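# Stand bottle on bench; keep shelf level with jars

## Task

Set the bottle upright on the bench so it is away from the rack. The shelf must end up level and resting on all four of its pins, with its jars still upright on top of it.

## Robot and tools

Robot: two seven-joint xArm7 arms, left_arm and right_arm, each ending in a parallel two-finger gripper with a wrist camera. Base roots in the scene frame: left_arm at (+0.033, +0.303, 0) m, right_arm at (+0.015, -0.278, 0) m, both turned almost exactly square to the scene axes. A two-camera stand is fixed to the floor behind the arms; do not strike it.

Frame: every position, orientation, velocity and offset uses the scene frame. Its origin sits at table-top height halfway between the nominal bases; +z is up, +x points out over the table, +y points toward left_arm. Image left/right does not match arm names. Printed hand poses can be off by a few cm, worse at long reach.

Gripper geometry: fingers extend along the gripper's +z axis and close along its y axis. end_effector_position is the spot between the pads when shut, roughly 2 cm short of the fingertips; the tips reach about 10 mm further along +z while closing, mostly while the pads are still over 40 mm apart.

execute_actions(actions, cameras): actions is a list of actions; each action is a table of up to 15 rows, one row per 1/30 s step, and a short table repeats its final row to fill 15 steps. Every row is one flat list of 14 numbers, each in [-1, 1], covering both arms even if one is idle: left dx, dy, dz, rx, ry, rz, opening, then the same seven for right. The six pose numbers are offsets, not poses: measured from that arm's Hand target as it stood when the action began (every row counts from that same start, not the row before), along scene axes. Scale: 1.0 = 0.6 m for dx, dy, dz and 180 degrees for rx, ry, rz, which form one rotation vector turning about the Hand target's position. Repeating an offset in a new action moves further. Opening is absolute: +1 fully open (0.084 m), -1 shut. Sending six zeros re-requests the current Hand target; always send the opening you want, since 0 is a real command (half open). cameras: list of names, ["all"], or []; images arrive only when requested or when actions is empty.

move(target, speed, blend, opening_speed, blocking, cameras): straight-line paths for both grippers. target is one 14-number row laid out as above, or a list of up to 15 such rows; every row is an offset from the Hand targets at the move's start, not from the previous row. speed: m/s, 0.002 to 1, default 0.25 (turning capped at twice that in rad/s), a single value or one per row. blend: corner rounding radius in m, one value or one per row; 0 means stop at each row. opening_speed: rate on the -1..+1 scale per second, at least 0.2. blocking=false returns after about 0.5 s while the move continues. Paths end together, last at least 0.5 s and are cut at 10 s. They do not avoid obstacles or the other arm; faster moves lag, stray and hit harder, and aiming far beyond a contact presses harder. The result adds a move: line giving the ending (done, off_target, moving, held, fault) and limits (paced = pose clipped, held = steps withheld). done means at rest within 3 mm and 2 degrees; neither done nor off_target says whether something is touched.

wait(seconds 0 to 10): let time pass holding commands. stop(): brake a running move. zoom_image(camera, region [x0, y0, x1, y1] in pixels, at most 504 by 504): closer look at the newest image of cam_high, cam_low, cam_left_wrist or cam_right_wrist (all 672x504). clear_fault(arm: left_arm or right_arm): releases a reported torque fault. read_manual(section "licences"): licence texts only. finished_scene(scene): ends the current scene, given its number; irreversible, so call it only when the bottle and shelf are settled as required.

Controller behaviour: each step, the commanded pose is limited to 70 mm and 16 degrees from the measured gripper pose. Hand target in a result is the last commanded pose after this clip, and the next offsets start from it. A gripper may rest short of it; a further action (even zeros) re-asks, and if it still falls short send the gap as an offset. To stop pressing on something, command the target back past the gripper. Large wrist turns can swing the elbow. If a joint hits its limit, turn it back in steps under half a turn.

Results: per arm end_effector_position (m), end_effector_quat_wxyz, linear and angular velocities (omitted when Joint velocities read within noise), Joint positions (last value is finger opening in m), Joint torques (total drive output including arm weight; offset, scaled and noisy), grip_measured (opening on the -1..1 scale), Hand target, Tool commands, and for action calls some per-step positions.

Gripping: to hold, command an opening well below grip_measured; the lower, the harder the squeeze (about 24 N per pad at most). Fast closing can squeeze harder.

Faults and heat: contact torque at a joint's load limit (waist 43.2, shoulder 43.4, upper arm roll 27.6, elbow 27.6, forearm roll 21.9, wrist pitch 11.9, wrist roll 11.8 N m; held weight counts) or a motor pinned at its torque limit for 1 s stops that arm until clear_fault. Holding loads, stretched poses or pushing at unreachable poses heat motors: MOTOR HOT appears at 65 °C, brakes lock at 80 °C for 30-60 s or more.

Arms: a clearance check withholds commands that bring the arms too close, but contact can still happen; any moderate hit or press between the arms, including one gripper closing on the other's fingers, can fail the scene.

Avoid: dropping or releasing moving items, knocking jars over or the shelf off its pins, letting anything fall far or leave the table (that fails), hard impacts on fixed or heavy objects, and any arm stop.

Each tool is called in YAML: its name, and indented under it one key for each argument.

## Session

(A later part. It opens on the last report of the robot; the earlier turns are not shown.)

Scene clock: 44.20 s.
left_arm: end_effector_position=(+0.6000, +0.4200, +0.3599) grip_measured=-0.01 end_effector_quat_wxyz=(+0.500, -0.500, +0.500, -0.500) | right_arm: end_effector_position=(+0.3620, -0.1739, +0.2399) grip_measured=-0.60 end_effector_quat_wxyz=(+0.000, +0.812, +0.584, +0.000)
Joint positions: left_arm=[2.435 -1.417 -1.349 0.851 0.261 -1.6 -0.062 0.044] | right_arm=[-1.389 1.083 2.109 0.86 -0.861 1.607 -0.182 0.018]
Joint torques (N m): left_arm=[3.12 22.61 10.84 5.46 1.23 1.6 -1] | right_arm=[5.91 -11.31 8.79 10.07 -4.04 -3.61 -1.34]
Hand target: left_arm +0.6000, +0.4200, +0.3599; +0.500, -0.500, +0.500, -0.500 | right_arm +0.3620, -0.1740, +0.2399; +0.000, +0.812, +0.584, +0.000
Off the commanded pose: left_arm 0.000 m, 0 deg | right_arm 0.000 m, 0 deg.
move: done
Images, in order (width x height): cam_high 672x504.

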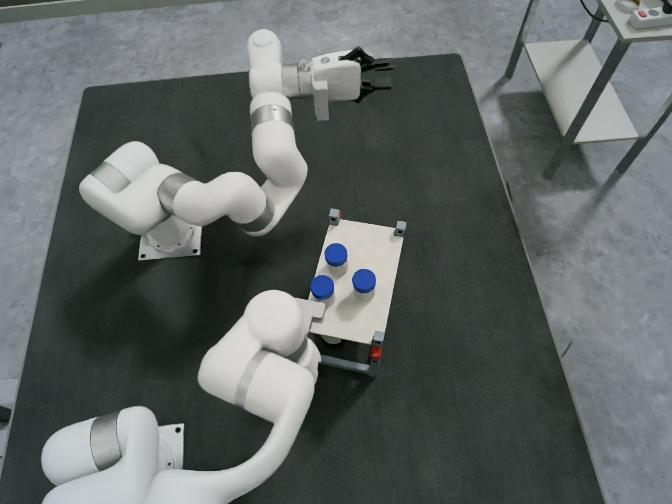

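move:
  target: [-0.4167,-0.2,0.433,0,0,-0.1033,0,0,0,0,0,0,0,-1]
  speed: 0.4
  cameras: ["cam_high"]

Scene clock: 46.53 s.
left_arm: end_effector_position=(+0.3500, +0.3000, +0.6197) grip_measured=-0.01 end_effector_quat_wxyz=(+0.413, -0.413, +0.574, -0.574) | right_arm: end_effector_position=(+0.3620, -0.1739, +0.2399) grip_measured=-0.60 end_effector_quat_wxyz=(+0.000, +0.812, +0.584, +0.000)
Joint positions: left_arm=[1.617 -0.787 -0.292 0.941 1.347 -1.694 -0.134 0.044] | right_arm=[-1.389 1.083 2.109 0.86 -0.861 1.607 -0.182 0.018]
Joint torques (N m): left_arm=[-2.85 -1.86 4.92 13.04 1.28 -1.58 -1.44] | right_arm=[5.6 -10.94 8.6 10.46 -3.89 -2.99 -2.07]
Hand target: left_arm +0.3500, +0.3000, +0.6197; +0.413, -0.413, +0.574, -0.574 | right_arm +0.3620, -0.1740, +0.2399; +0.000, +0.812, +0.584, +0.000
Off the commanded pose: left_arm 0.000 m, 0 deg | right_arm 0.000 m, 0 deg.
joint sent to its limit (left arm) — joint 6 (wrist pitch), lower limit. The joint targets still meet the commanded pose.
move: done; limits=paced
Images, in order (width x height): cam_high 672x504.

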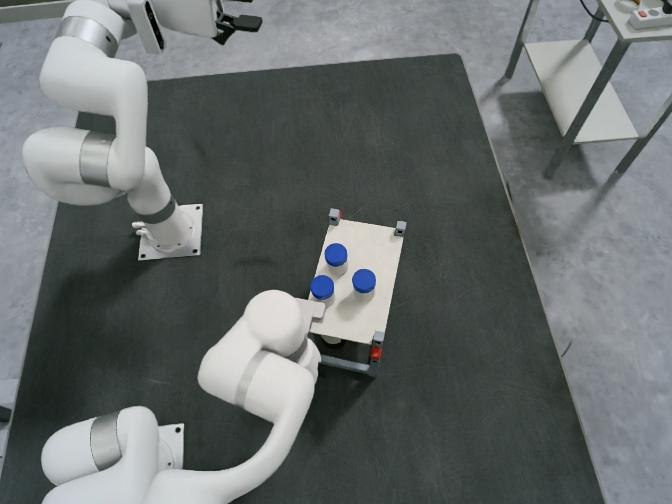

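move:
  target:
    - [0.0272,0.4517,0.0583,-0.0146,-0.0439,0.3445,0,0,0,0,0,0,0,-1]
    - [-0.365,0.6883,0.0717,-0.0293,-0.0879,0.69,0,0,0,0,0,0,0,-1]
  speed: 0.5
  blend: [0.1,0]

Scene clock: 51.73 s.
left_arm: end_effector_position=(+0.1310, +0.7130, +0.6627) grip_measured=-0.01 end_effector_quat_wxyz=(+0.744, -0.646, -0.168, +0.032) | right_arm: end_effector_position=(+0.3620, -0.1739, +0.2399) grip_measured=-0.60 end_effector_quat_wxyz=(+0.000, +0.812, +0.584, +0.000)
Joint positions: left_arm=[2.869 -1.136 -0.484 1.278 1.95 -0.68 -1.331 0.044] | right_arm=[-1.389 1.083 2.109 0.86 -0.861 1.607 -0.182 0.018]
Joint torques (N m): left_arm=[2.95 8.24 9.17 9.68 1.71 -0.65 -1.38] | right_arm=[3.77 -11.42 8.99 10.68 -2.38 -1.98 -2.19]
Hand target: left_arm +0.1310, +0.7130, +0.6627; +0.744, -0.646, -0.168, +0.032 | right_arm +0.3620, -0.1740, +0.2399; +0.000, +0.812, +0.584, +0.000
Off the commanded pose: left_arm 0.000 m, 0 deg | right_arm 0.000 m, 0 deg.
move: done

move:
  target: [0.3317,-0.7217,-0.1878,0.0293,0.0879,-0.69,0,0,0,0,0,0,0,-1]
  speed: 0.5

Scene clock: 55.63 s.
left_arm: end_effector_position=(+0.3300, +0.2800, +0.5500) grip_measured=-0.01 end_effector_quat_wxyz=(+0.413, -0.413, +0.574, -0.574) | right_arm: end_effector_position=(+0.3620, -0.1739, +0.2399) grip_measured=-0.60 end_effector_quat_wxyz=(+0.000, +0.812, +0.584, +0.000)
Joint positions: left_arm=[1.356 -0.91 -0.167 0.613 1.44 -1.574 0.054 0.044] | right_arm=[-1.389 1.083 2.109 0.86 -0.861 1.607 -0.182 0.018]
Joint torques (N m): left_arm=[-2.91 7.98 1.21 14.86 -4.25 -2.31 1.3] | right_arm=[2.5 -11.72 8.59 10.75 -1.23 -1.35 -2.18]
Hand target: left_arm +0.3300, +0.2800, +0.5500; +0.413, -0.413, +0.574, -0.574 | right_arm +0.3620, -0.1740, +0.2399; +0.000, +0.812, +0.584, +0.000
Off the commanded pose: left_arm 0.000 m, 0 deg | right_arm 0.000 m, 0 deg.
move: done

move:
  target: [0.1,-0.1,-0.3,0,0,-0.1667,0,0,0,0,0,0,0,-1]
  speed: 0.4
  cameras: ["cam_high","cam_left_wrist","cam_low"]

Scene clock: 58.67 s.
left_arm: end_effector_position=(+0.3900, +0.2199, +0.3700) grip_measured=-0.01 end_effector_quat_wxyz=(+0.250, -0.250, +0.661, -0.661) | right_arm: end_effector_position=(+0.3620, -0.1739, +0.2399) grip_measured=-0.60 end_effector_quat_wxyz=(+0.000, +0.812, +0.584, +0.000)
Joint positions: left_arm=[1.229 -0.147 -0.675 0.401 1.376 -1.564 1.047 0.044] | right_arm=[-1.389 1.083 2.109 0.86 -0.861 1.607 -0.182 0.018]
Joint torques (N m): left_arm=[3.18 -1.69 -0.79 12.32 1.84 0.18 1.32] | right_arm=[1.11 -11.05 8.89 10.74 -0.43 -0.88 -2.2]
Hand target: left_arm +0.3900, +0.2200, +0.3700; +0.250, -0.250, +0.661, -0.661 | right_arm +0.3620, -0.1740, +0.2399; +0.000, +0.812, +0.584, +0.000
Off the commanded pose: left_arm 0.000 m, 0 deg | right_arm 0.000 m, 0 deg.
move: done
Images, in order (width x height): cam_high 672x504, cam_low 672x504, cam_left_wrist 672x504.

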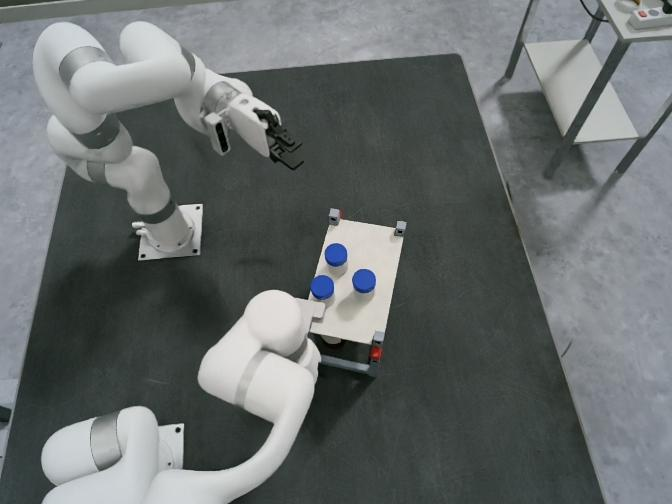

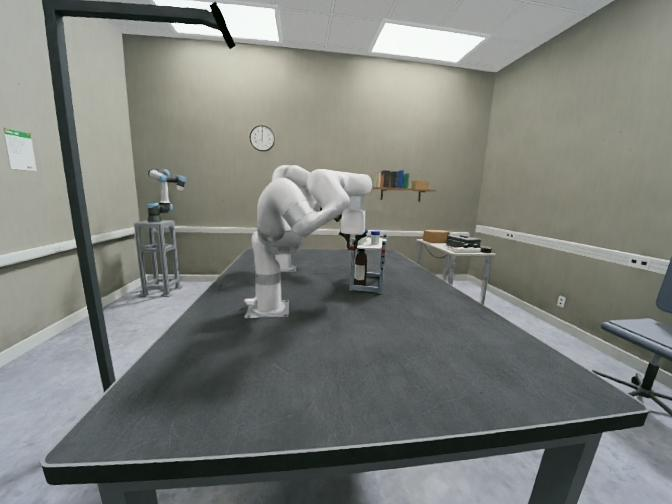

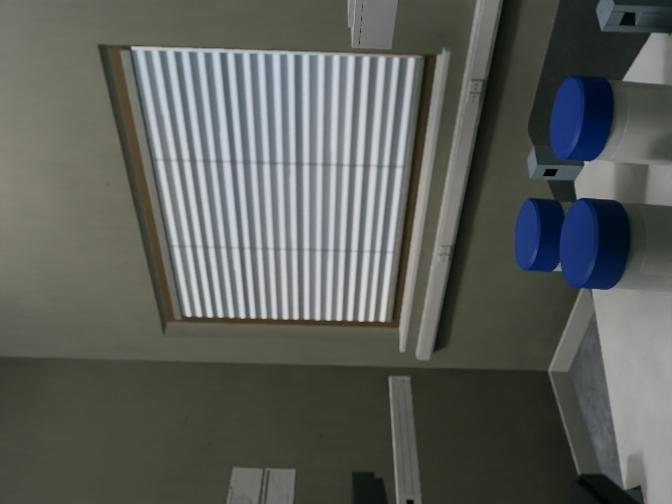

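move:
  target: [-0.0083,-0.2,-0.2667,0,0,0,-0.3,0,0,0,0,0,0,-1]
  speed: 0.3
  cameras: ["cam_high","cam_left_wrist"]

Scene clock: 60.40 s.
left_arm: end_effector_position=(+0.3850, +0.1000, +0.2100) grip_measured=-0.32 end_effector_quat_wxyz=(+0.250, -0.250, +0.661, -0.661) | right_arm: end_effector_position=(+0.3620, -0.1739, +0.2399) grip_measured=-0.60 end_effector_quat_wxyz=(+0.000, +0.812, +0.584, +0.000)
Joint positions: left_arm=[0.803 0.804 -0.801 0.192 0.835 -1.39 2.231 0.03] | right_arm=[-1.389 1.083 2.109 0.86 -0.861 1.607 -0.182 0.018]
Joint torques (N m): left_arm=[-3.22 -7.75 -4.33 2.25 -1.29 -3.85 1.3] | right_arm=[0.02 -11.62 8.97 10.75 0.22 -0.52 -2.15]
Hand target: left_arm +0.3850, +0.1000, +0.2100; +0.250, -0.250, +0.661, -0.661 | right_arm +0.3620, -0.1740, +0.2399; +0.000, +0.812, +0.584, +0.000
Off the commanded pose: left_arm 0.000 m, 0 deg | right_arm 0.000 m, 0 deg.
move: done
Images, in order (width x height): cam_high 672x504, cam_left_wrist 672x504.

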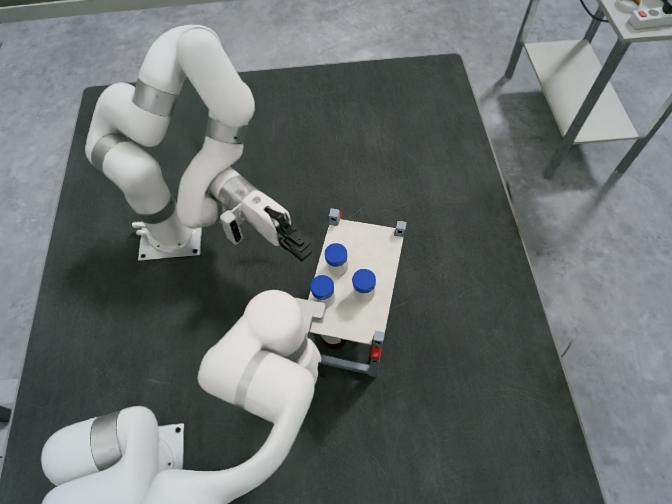

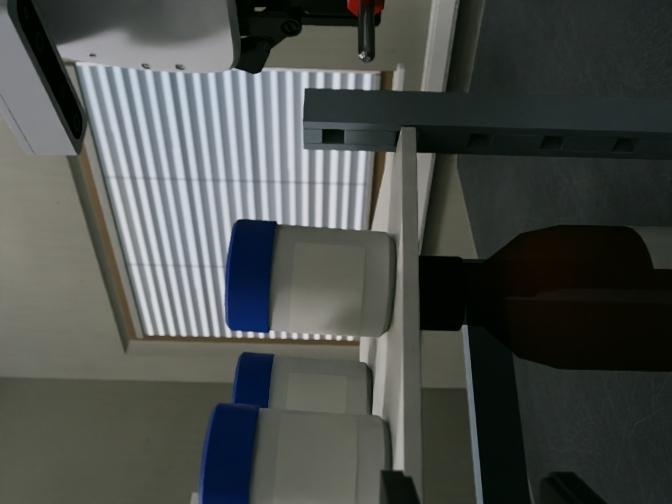

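zoom_image:
  camera: "cam_left_wrist"
  region: [290, 0, 500, 180]

zoom_image:
  camera: "cam_left_wrist"
  region: [360, 90, 460, 180]

Scaled by 2.400 from the camera's 672x504 image, which has a finer 960x720 frame.

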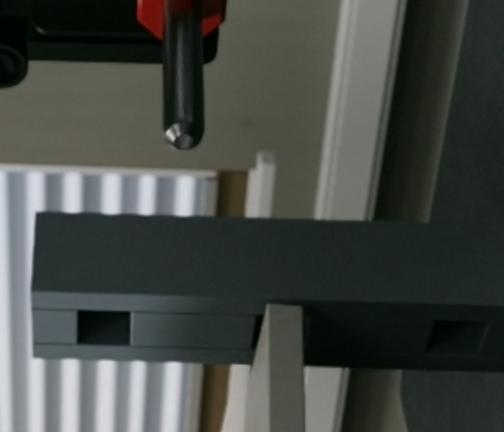

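Scaled by 5.040 from the camera's 672x504 image, which has a finer 960x720 frame.

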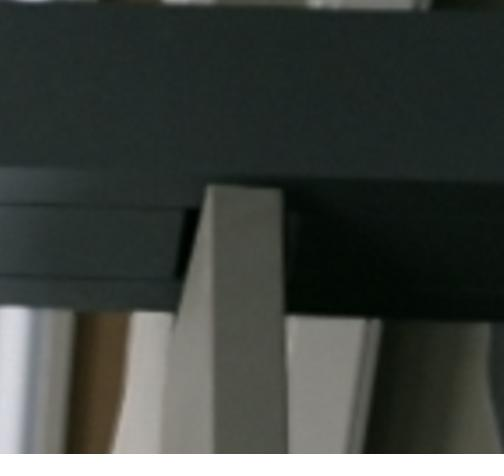

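move:
  target: [0,0,0,0,0,0,-0.3,0,0,-0.0275,0,0,0,-1]
  speed: 0.15
  cameras: ["cam_left_wrist","cam_right_wrist"]

zoom_image:
  camera: "cam_right_wrist"
  region: [340, 0, 580, 320]

zoom_image:
  camera: "cam_left_wrist"
  region: [290, 0, 500, 180]

Scene clock: 62.90 s.
left_arm: end_effector_position=(+0.3850, +0.1000, +0.2100) grip_measured=-0.32 end_effector_quat_wxyz=(+0.250, -0.250, +0.661, -0.661) | right_arm: end_effector_position=(+0.3620, -0.1739, +0.2234) grip_measured=-0.60 end_effector_quat_wxyz=(+0.000, +0.812, +0.584, +0.000)
Joint positions: left_arm=[0.803 0.804 -0.801 0.192 0.835 -1.39 2.231 0.03] | right_arm=[-1.393 1.094 2.078 0.825 -0.889 1.575 -0.175 0.018]
Joint torques (N m): left_arm=[-3.19 -7.78 -4.4 2.21 -1.28 -3.85 1.33] | right_arm=[-5.97 -4.39 8.83 9.61 -4.02 -5.16 1.9]
Hand target: left_arm +0.3850, +0.1000, +0.2100; +0.250, -0.250, +0.661, -0.661 | right_arm +0.3620, -0.1740, +0.2234; +0.000, +0.812, +0.584, +0.000
Off the commanded pose: left_arm 0.000 m, 0 deg | right_arm 0.000 m, 0 deg.
move: done
Images, in order (width x height): cam_left_wrist 672x504, cam_right_wrist 672x504.

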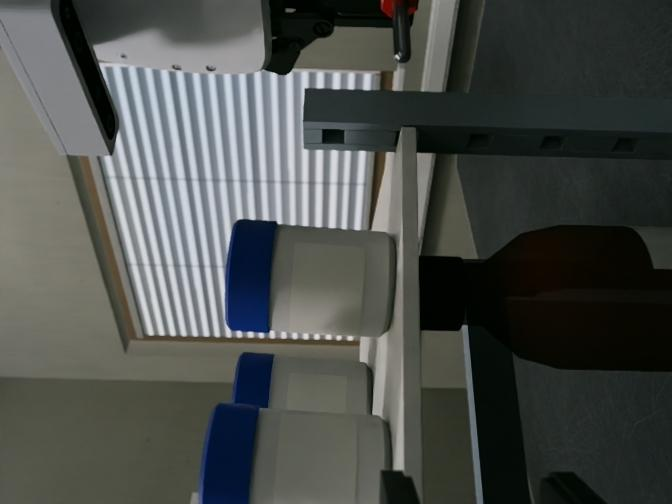

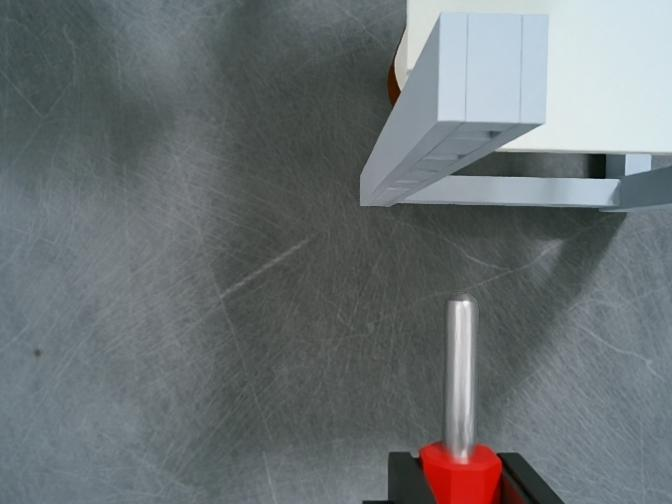

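Scaled by 1.575 from the camera's 672x504 image, which has a finer 960x720 frame.

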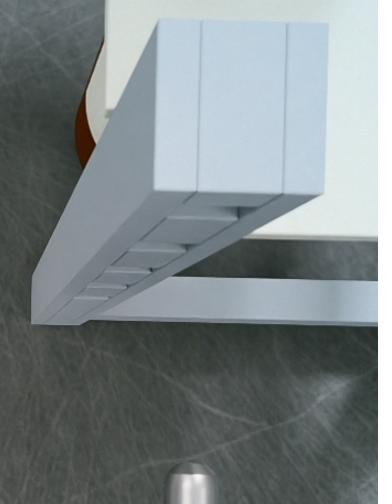

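Scaled by 2.400 from the camera's 672x504 image, which has a finer 960x720 frame.

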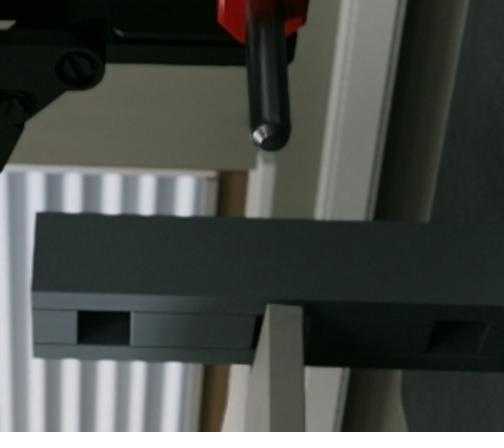

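zoom_image:
  camera: "cam_right_wrist"
  region: [400, 110, 520, 190]

Scaled by 4.200 from the camera's 672x504 image, which has a finer 960x720 frame.

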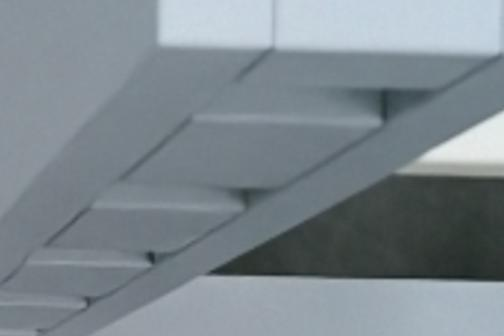

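move:
  target: [0,0,0,0,0,0,-0.3,0.0058,0.0402,0,0,0,0,-1]
  speed: 0.1
  cameras: ["cam_left_wrist","cam_right_wrist"]

zoom_image:
  camera: "cam_right_wrist"
  region: [380, 30, 540, 320]

zoom_image:
  camera: "cam_left_wrist"
  region: [290, 0, 500, 180]

Scene clock: 65.43 s.
left_arm: end_effector_position=(+0.3850, +0.1000, +0.2100) grip_measured=-0.32 end_effector_quat_wxyz=(+0.250, -0.250, +0.661, -0.661) | right_arm: end_effector_position=(+0.3655, -0.1498, +0.2234) grip_measured=-0.60 end_effector_quat_wxyz=(+0.000, +0.812, +0.584, +0.000)
Joint positions: left_arm=[0.803 0.804 -0.801 0.192 0.835 -1.39 2.231 0.03] | right_arm=[-1.32 1.052 2.05 0.855 -0.879 1.547 -0.139 0.018]
Joint torques (N m): left_arm=[-3 -8.08 -4.38 2.15 -1.23 -3.85 1.31] | right_arm=[5.94 -11.43 8.85 14.21 3.94 -5.16 2.31]
Hand target: left_arm +0.3850, +0.1000, +0.2100; +0.250, -0.250, +0.661, -0.661 | right_arm +0.3655, -0.1498, +0.2234; +0.000, +0.812, +0.584, +0.000
Off the commanded pose: left_arm 0.000 m, 0 deg | right_arm 0.000 m, 0 deg.
move: done
Images, in order (width x height): cam_left_wrist 672x504, cam_right_wrist 672x504.

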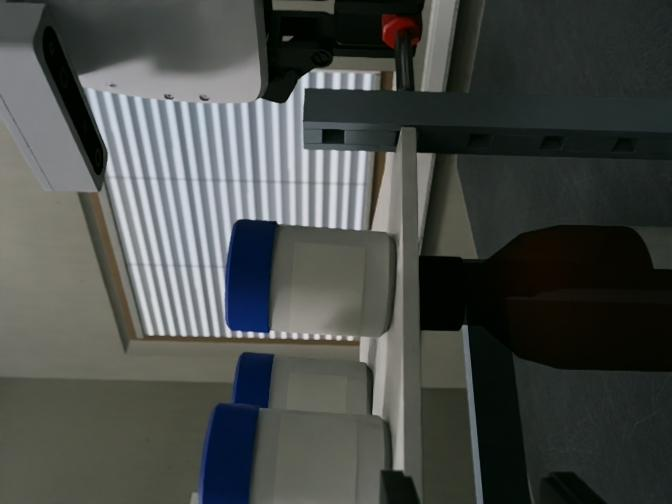

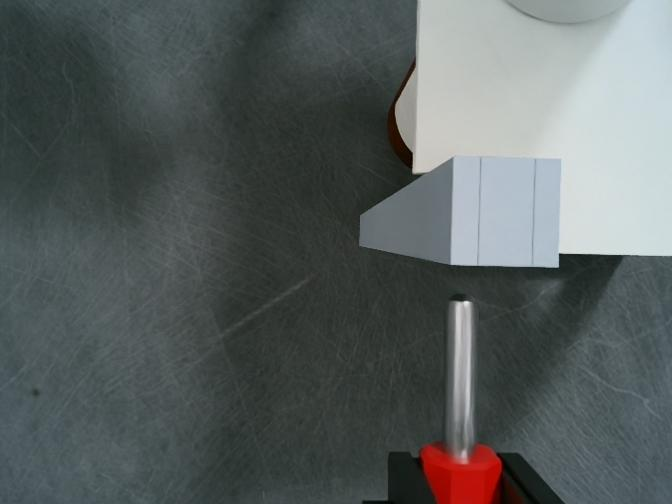

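Scaled by 1.738 from the camera's 672x504 image, which has a finer 960x720 frame.

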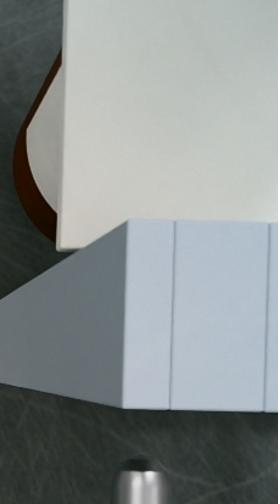

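Scaled by 2.400 from the camera's 672x504 image, which has a finer 960x720 frame.

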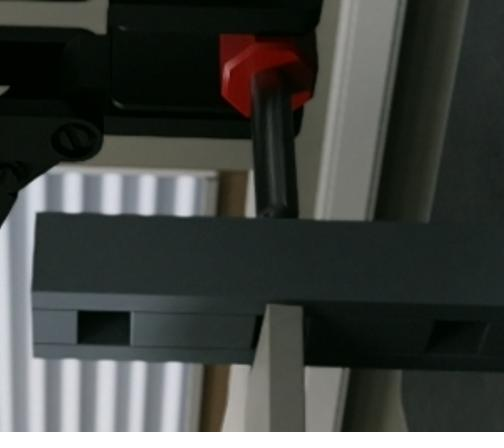

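move:
  target: [0,0,0,0,0,0,-0.3,-0.006,0.00165,0,0,0,-0.00667,-1]
  speed: 0.1
  cameras: ["cam_right_wrist","cam_left_wrist"]

zoom_image:
  camera: "cam_right_wrist"
  region: [420, 130, 580, 320]

Scene clock: 68.30 s.
left_arm: end_effector_position=(+0.3850, +0.1000, +0.2100) grip_measured=-0.32 end_effector_quat_wxyz=(+0.250, -0.250, +0.661, -0.661) | right_arm: end_effector_position=(+0.3619, -0.1488, +0.2234) grip_measured=-0.60 end_effector_quat_wxyz=(+0.000, +0.818, +0.575, +0.000)
Joint positions: left_arm=[0.803 0.804 -0.801 0.192 0.835 -1.39 2.231 0.03] | right_arm=[-1.327 1.05 2.058 0.845 -0.873 1.544 -0.113 0.018]
Joint torques (N m): left_arm=[-3.01 -8.57 -4.41 2.08 -1.18 -3.85 1.31] | right_arm=[-6.06 -11.83 12.43 10.02 4.36 -5.37 2.2]
Hand target: left_arm +0.3850, +0.1000, +0.2100; +0.250, -0.250, +0.661, -0.661 | right_arm +0.3619, -0.1488, +0.2234; +0.000, +0.818, +0.575, +0.000
Off the commanded pose: left_arm 0.000 m, 0 deg | right_arm 0.000 m, 0 deg.
move: done
Images, in order (width x height): cam_left_wrist 672x504, cam_right_wrist 672x504.

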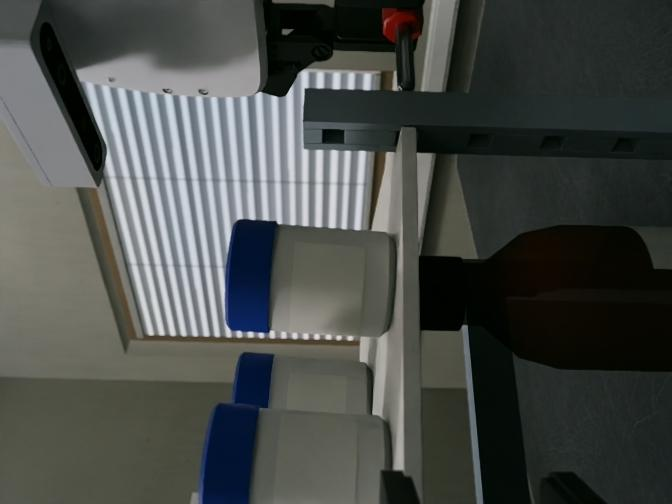

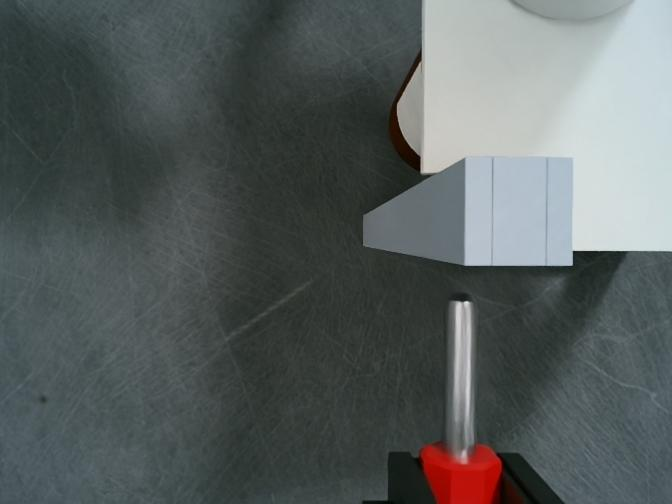

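Scaled by 2.653 from the camera's 672x504 image, which has a finer 960x720 frame.

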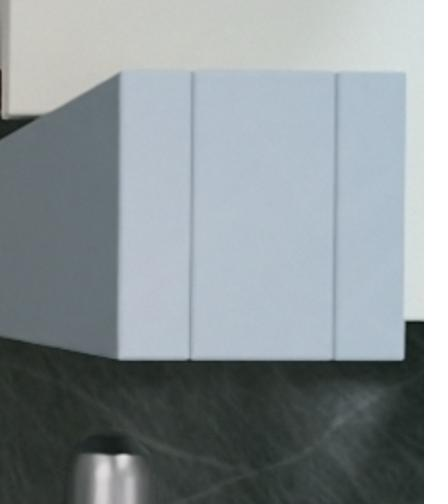

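zoom_image:
  camera: "cam_left_wrist"
  region: [340, 380, 620, 504]

Scaled by 1.800 from the camera's 672x504 image, which has a finer 960x720 frame.

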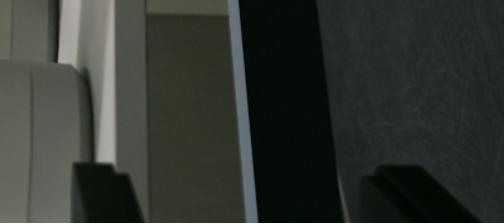

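move:
  target: [-0.0375,-0.033,0.0083,0,0,0,-0.3,0,0,0,0,0,0,-1]
  speed: 0.15
  cameras: ["cam_left_wrist","cam_high"]

zoom_image:
  camera: "cam_left_wrist"
  region: [290, 60, 500, 240]

Scene clock: 71.03 s.
left_arm: end_effector_position=(+0.3625, +0.0802, +0.2150) grip_measured=-0.32 end_effector_quat_wxyz=(+0.250, -0.250, +0.661, -0.661) | right_arm: end_effector_position=(+0.3619, -0.1488, +0.2234) grip_measured=-0.60 end_effector_quat_wxyz=(+0.000, +0.818, +0.575, +0.000)
Joint positions: left_arm=[0.721 0.83 -0.867 0.133 0.699 -1.477 2.315 0.03] | right_arm=[-1.327 1.05 2.058 0.845 -0.873 1.544 -0.113 0.018]
Joint torques (N m): left_arm=[-3.15 -7.01 -7.4 -3.39 -1.26 -3.69 1.32] | right_arm=[-6.07 -11.62 12.55 10.02 4.27 -5.31 2.09]
Hand target: left_arm +0.3625, +0.0802, +0.2150; +0.250, -0.250, +0.661, -0.661 | right_arm +0.3619, -0.1488, +0.2234; +0.000, +0.818, +0.575, +0.000
Off the commanded pose: left_arm 0.000 m, 0 deg | right_arm 0.000 m, 0 deg.
move: done
Images, in order (width x height): cam_high 672x504, cam_left_wrist 672x504.

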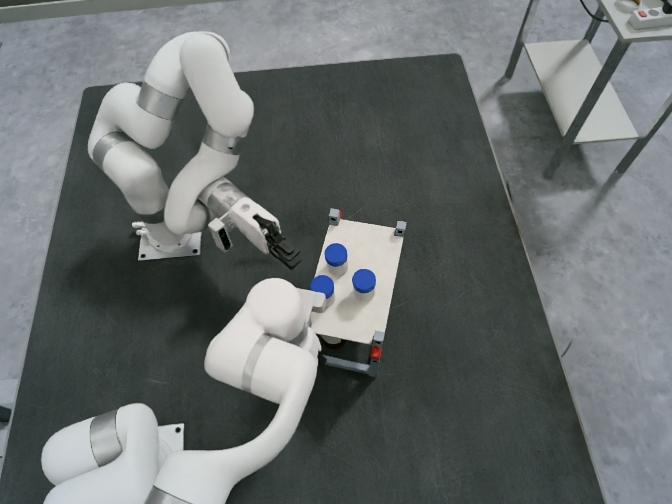

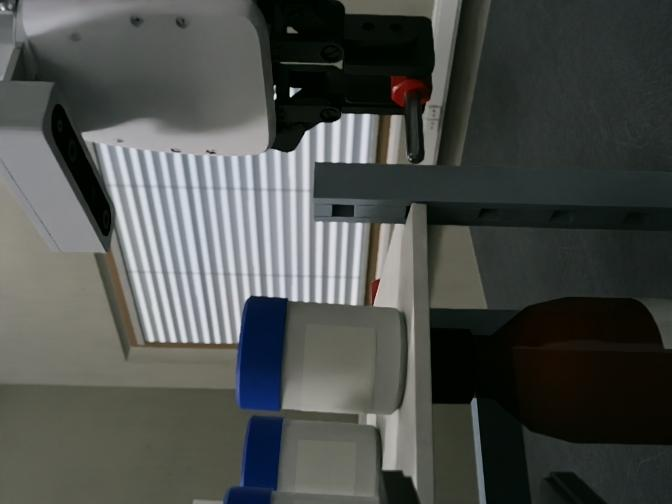

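Scaled by 2.400 from the camera's 672x504 image, which has a finer 960x720 frame.

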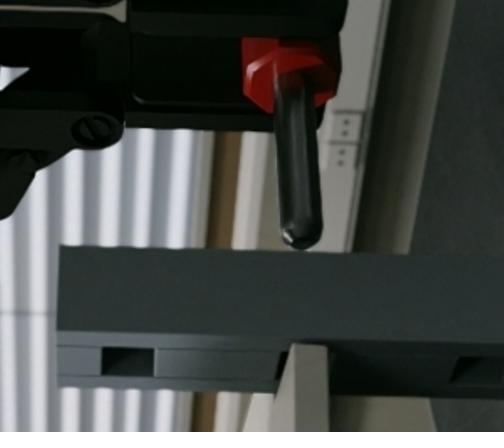

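execute_actions:
  actions: []
  cameras: ["cam_right_wrist"]

zoom_image:
  camera: "cam_right_wrist"
  region: [400, 250, 540, 504]

Scene clock: 71.47 s.
left_arm: end_effector_position=(+0.3625, +0.0802, +0.2150) grip_measured=-0.32 end_effector_quat_wxyz=(+0.250, -0.250, +0.661, -0.661) | right_arm: end_effector_position=(+0.3619, -0.1488, +0.2234) grip_measured=-0.60 end_effector_quat_wxyz=(+0.000, +0.818, +0.575, +0.000)
Joint positions: left_arm=[0.721 0.83 -0.867 0.133 0.699 -1.477 2.315 0.03] | right_arm=[-1.327 1.05 2.058 0.845 -0.873 1.544 -0.113 0.018]
Joint velocities: within noise
Joint torques (N m): left_arm=[-3.16 -6.98 -7.34 -3.45 -1.31 -3.67 1.29] | right_arm=[-5.87 -11.49 12.31 10.15 3.77 -5.25 2.15]
Hand target: left_arm +0.3625, +0.0802, +0.2150; +0.250, -0.250, +0.661, -0.661 | right_arm +0.3619, -0.1488, +0.2234; +0.000, +0.818, +0.575, +0.000
Tool commands: left_gripper/opening=-0.3 right_gripper/opening=-1.0
Off the commanded pose: left_arm 0.000 m, 0 deg | right_arm 0.000 m, 0 deg.
Images, in order (width x height): cam_right_wrist 672x504.

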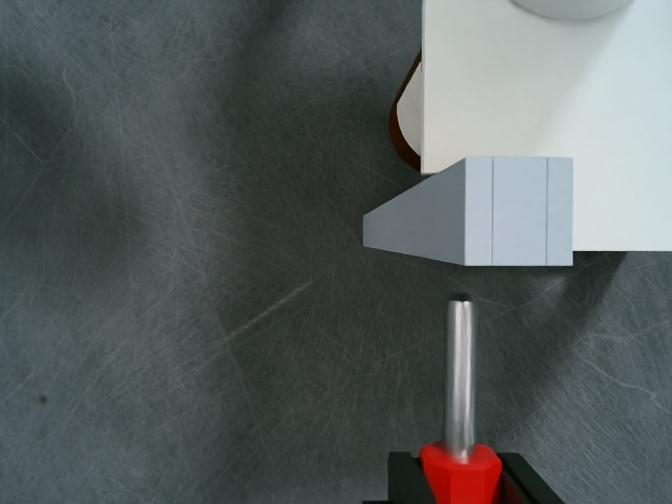

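Scaled by 1.984 from the camera's 672x504 image, which has a finer 960x720 frame.

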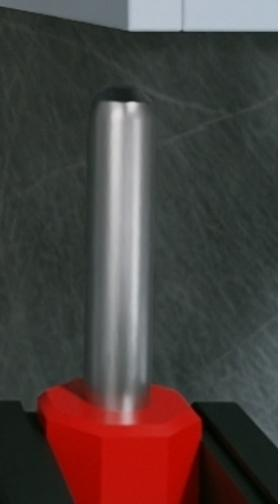

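execute_actions:
  actions: []
  cameras: ["cam_left_wrist"]

zoom_image:
  camera: "cam_left_wrist"
  region: [300, 140, 400, 240]

zoom_image:
  camera: "cam_left_wrist"
  region: [572, 140, 672, 240]

zoom_image:
  camera: "cam_left_wrist"
  region: [370, 140, 470, 240]

Scene clock: 72.30 s.
left_arm: end_effector_position=(+0.3625, +0.0802, +0.2150) grip_measured=-0.32 end_effector_quat_wxyz=(+0.250, -0.250, +0.661, -0.661) | right_arm: end_effector_position=(+0.3619, -0.1488, +0.2234) grip_measured=-0.60 end_effector_quat_wxyz=(+0.000, +0.818, +0.575, +0.000)
Joint positions: left_arm=[0.721 0.83 -0.867 0.133 0.699 -1.477 2.315 0.03] | right_arm=[-1.327 1.05 2.058 0.845 -0.873 1.544 -0.113 0.018]
Joint velocities: within noise
Joint torques (N m): left_arm=[-3.24 -7.01 -7.38 -3.45 -1.16 -3.71 1.3] | right_arm=[-6.25 -11.45 12.32 10.05 3.82 -5.16 2.03]
Hand target: left_arm +0.3625, +0.0802, +0.2150; +0.250, -0.250, +0.661, -0.661 | right_arm +0.3619, -0.1488, +0.2234; +0.000, +0.818, +0.575, +0.000
Tool commands: left_gripper/opening=-0.3 right_gripper/opening=-1.0
Off the commanded pose: left_arm 0.000 m, 0 deg | right_arm 0.000 m, 0 deg.
Images, in order (width x height): cam_left_wrist 672x504.

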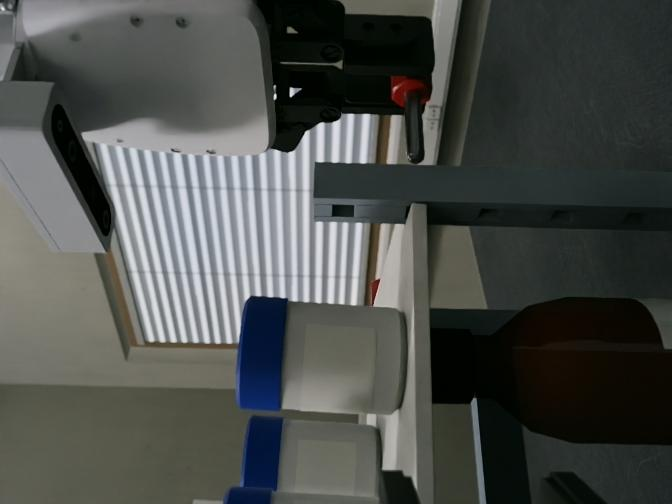

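Scaled by 5.040 from the camera's 672x504 image, which has a finer 960x720 frame.

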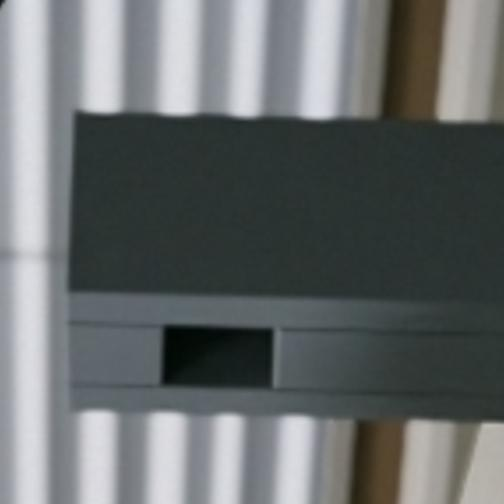

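Scaled by 5.040 from the camera's 672x504 image, which has a finer 960x720 frame.

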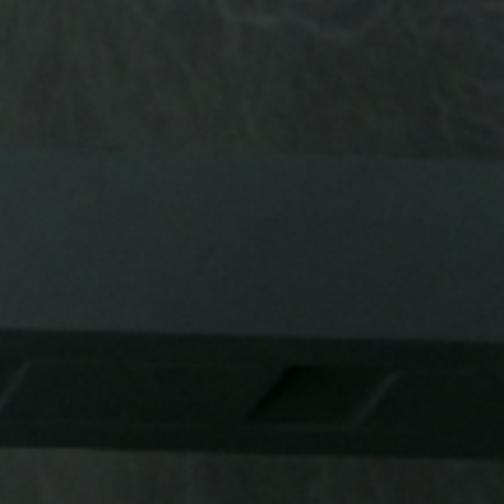

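Scaled by 5.040 from the camera's 672x504 image, which has a finer 960x720 frame.

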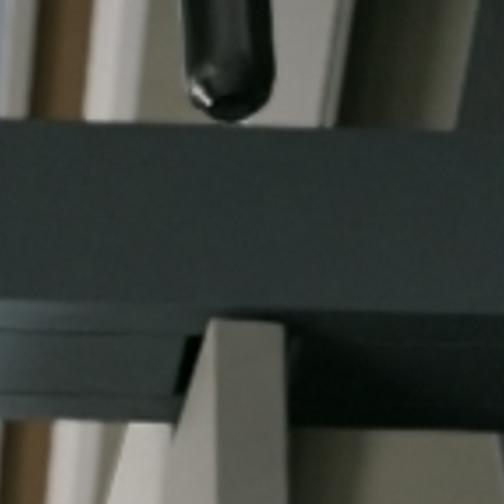

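move:
  target: [0.0717,-0.0813,0,0,0,0,-0.3,0,0,0.001,0,0,0,-1]
  speed: 0.1
  cameras: ["cam_left_wrist","cam_right_wrist","cam_high"]

Scene clock: 74.57 s.
left_arm: end_effector_position=(+0.4055, +0.0314, +0.2150) grip_measured=-0.32 end_effector_quat_wxyz=(+0.250, -0.251, +0.661, -0.661) | right_arm: end_effector_position=(+0.3619, -0.1489, +0.2240) grip_measured=-0.60 end_effector_quat_wxyz=(+0.000, +0.818, +0.575, +0.000)
Joint positions: left_arm=[0.589 0.887 -0.96 0.312 0.523 -1.41 2.297 0.03] | right_arm=[-1.327 1.05 2.059 0.846 -0.872 1.545 -0.114 0.018]
Joint torques (N m): left_arm=[-3.14 -9.02 -8.01 4.15 -1.19 0.31 0.31] | right_arm=[-4.75 -11.28 12.46 14.2 4.29 0.43 -2.11]
Hand target: left_arm +0.4055, +0.0314, +0.2150; +0.250, -0.250, +0.661, -0.661 | right_arm +0.3619, -0.1488, +0.2240; +0.000, +0.818, +0.575, +0.000
Off the commanded pose: left_arm 0.000 m, 0 deg | right_arm 0.000 m, 0 deg.
move: done
Images, in order (width x height): cam_high 672x504, cam_left_wrist 672x504, cam_right_wrist 672x504.

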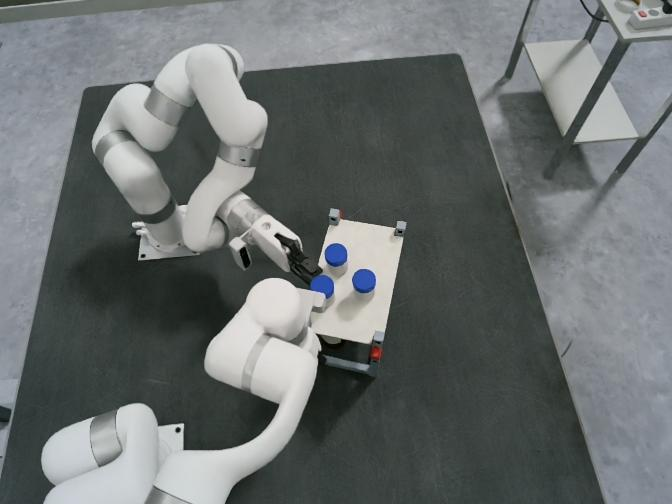

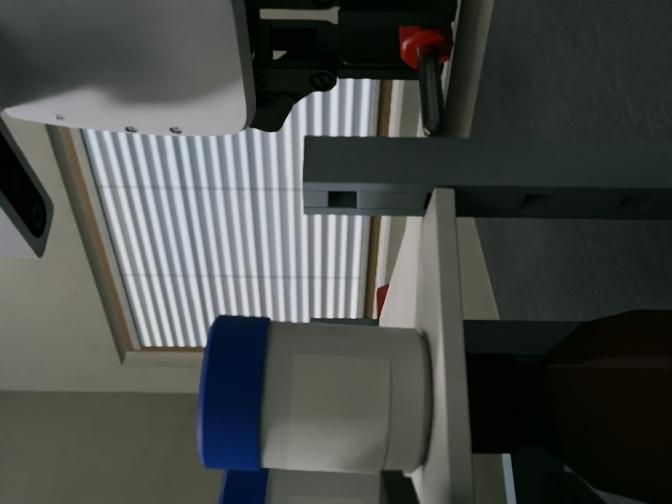

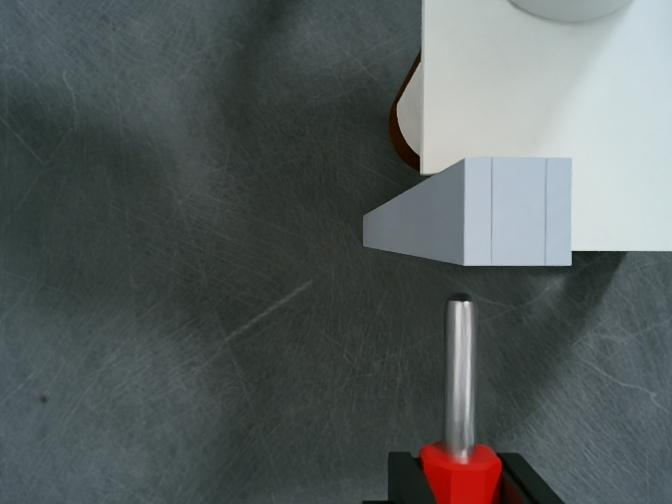

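zoom_image:
  camera: "cam_left_wrist"
  region: [350, 300, 600, 504]

zoom_image:
  camera: "cam_left_wrist"
  region: [380, 20, 580, 240]

Scaled by 2.016 from the camera's 672x504 image, which has a finer 960x720 frame.

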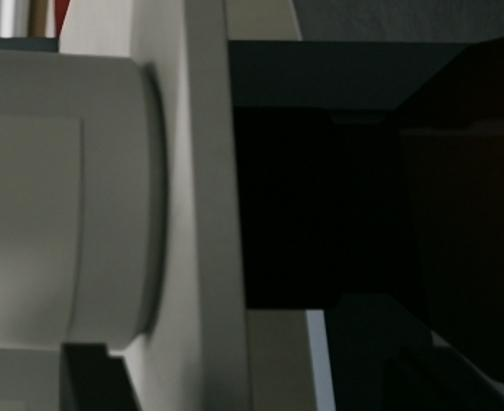

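Scaled by 2.291 from the camera's 672x504 image, which has a finer 960x720 frame.

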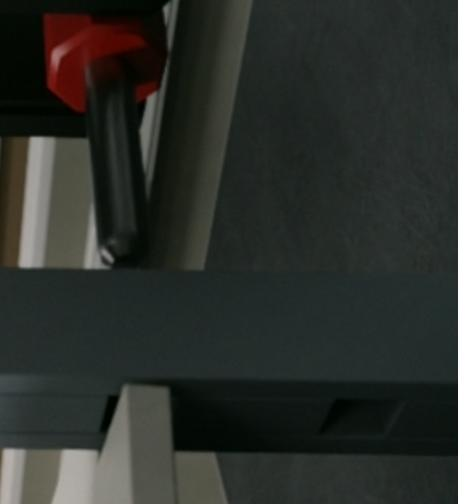

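move:
  target:
    - [0.0055,-0.00625,0,0,0,0,-0.3,0,0,0,0,0,0,-1]
    - [0.0055,-0.00625,0.0217,0,0,0,-0.3,0,0,0,0,0,0,-1]
  speed: 0.05
  cameras: ["cam_left_wrist"]

zoom_image:
  camera: "cam_left_wrist"
  region: [350, 300, 600, 504]

zoom_image:
  camera: "cam_left_wrist"
  region: [380, 20, 580, 240]

Scene clock: 76.53 s.
left_arm: end_effector_position=(+0.4088, +0.0276, +0.2280) grip_measured=-0.32 end_effector_quat_wxyz=(+0.250, -0.250, +0.661, -0.661) | right_arm: end_effector_position=(+0.3619, -0.1488, +0.2240) grip_measured=-0.60 end_effector_quat_wxyz=(+0.000, +0.818, +0.575, +0.000)
Joint positions: left_arm=[0.612 0.84 -1.012 0.312 0.485 -1.383 2.263 0.03] | right_arm=[-1.327 1.05 2.059 0.846 -0.872 1.545 -0.114 0.018]
Joint torques (N m): left_arm=[3.1 -17.65 -8.79 -0.48 -1.27 0.39 -1.49] | right_arm=[-0.4 -11.19 12.23 14.36 4.09 0.03 -2.15]
Hand target: left_arm +0.4088, +0.0276, +0.2280; +0.250, -0.250, +0.661, -0.661 | right_arm +0.3619, -0.1488, +0.2240; +0.000, +0.818, +0.575, +0.000
Off the commanded pose: left_arm 0.000 m, 0 deg | right_arm 0.000 m, 0 deg.
move: done
Images, in order (width x height): cam_left_wrist 672x504.

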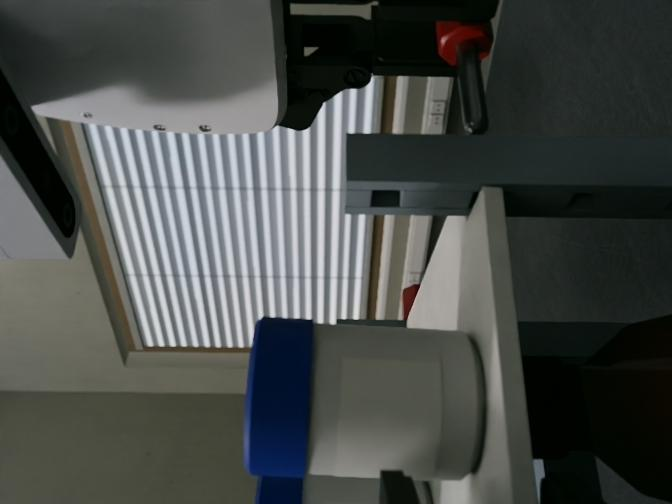

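Scaled by 2.016 from the camera's 672x504 image, which has a finer 960x720 frame.

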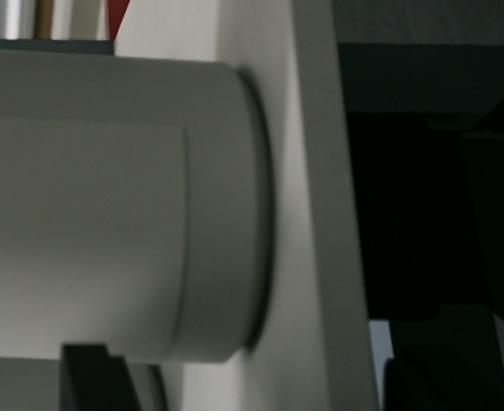

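Scaled by 2.291 from the camera's 672x504 image, which has a finer 960x720 frame.

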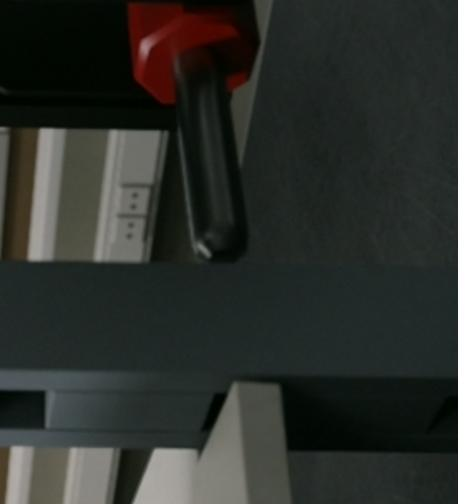

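move:
  target: [0,0,0.0083,0,0,0,-0.3,0,0,0,0,0,0,-1]
  speed: 0.03
  cameras: ["cam_left_wrist"]

zoom_image:
  camera: "cam_left_wrist"
  region: [350, 300, 600, 504]

zoom_image:
  camera: "cam_left_wrist"
  region: [380, 20, 580, 240]

Scene clock: 77.70 s.
left_arm: end_effector_position=(+0.4088, +0.0276, +0.2329) grip_measured=-0.32 end_effector_quat_wxyz=(+0.250, -0.250, +0.661, -0.661) | right_arm: end_effector_position=(+0.3619, -0.1488, +0.2240) grip_measured=-0.60 end_effector_quat_wxyz=(+0.000, +0.818, +0.575, +0.000)
Joint positions: left_arm=[0.626 0.819 -1.031 0.306 0.475 -1.375 2.248 0.03] | right_arm=[-1.327 1.05 2.059 0.846 -0.872 1.545 -0.114 0.018]
Joint torques (N m): left_arm=[2.99 -17.18 -8.79 0.04 -1.36 0.23 -1.43] | right_arm=[1.56 -11.78 12.59 13.88 4.1 -0.52 -2.2]
Hand target: left_arm +0.4088, +0.0276, +0.2330; +0.250, -0.250, +0.661, -0.661 | right_arm +0.3619, -0.1488, +0.2240; +0.000, +0.818, +0.575, +0.000
Off the commanded pose: left_arm 0.000 m, 0 deg | right_arm 0.000 m, 0 deg.
move: done
Images, in order (width x height): cam_left_wrist 672x504.

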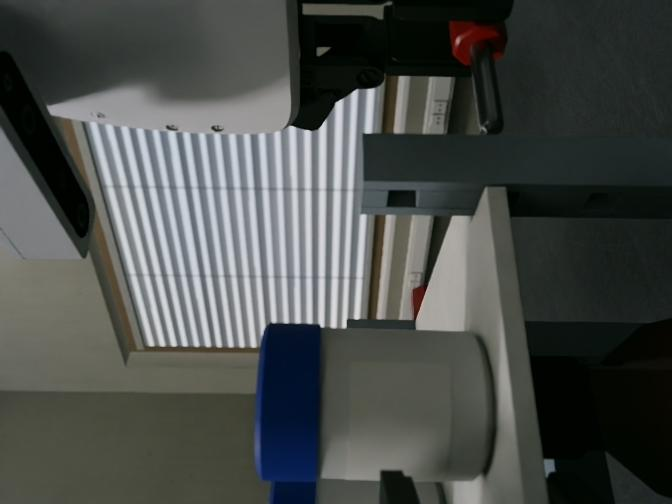

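Scaled by 2.016 from the camera's 672x504 image, which has a finer 960x720 frame.

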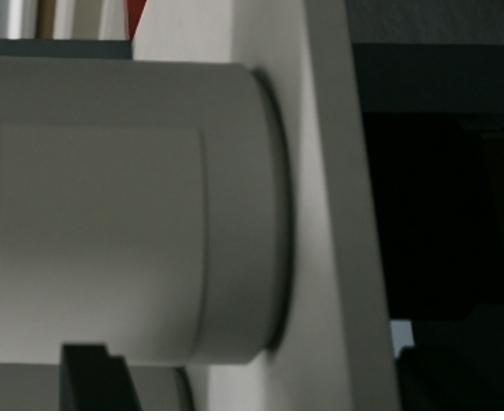

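Scaled by 2.291 from the camera's 672x504 image, which has a finer 960x720 frame.

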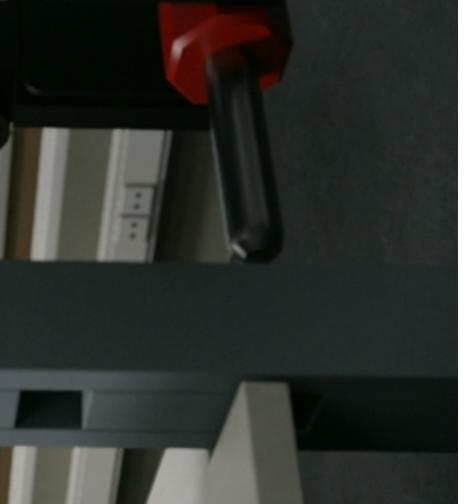

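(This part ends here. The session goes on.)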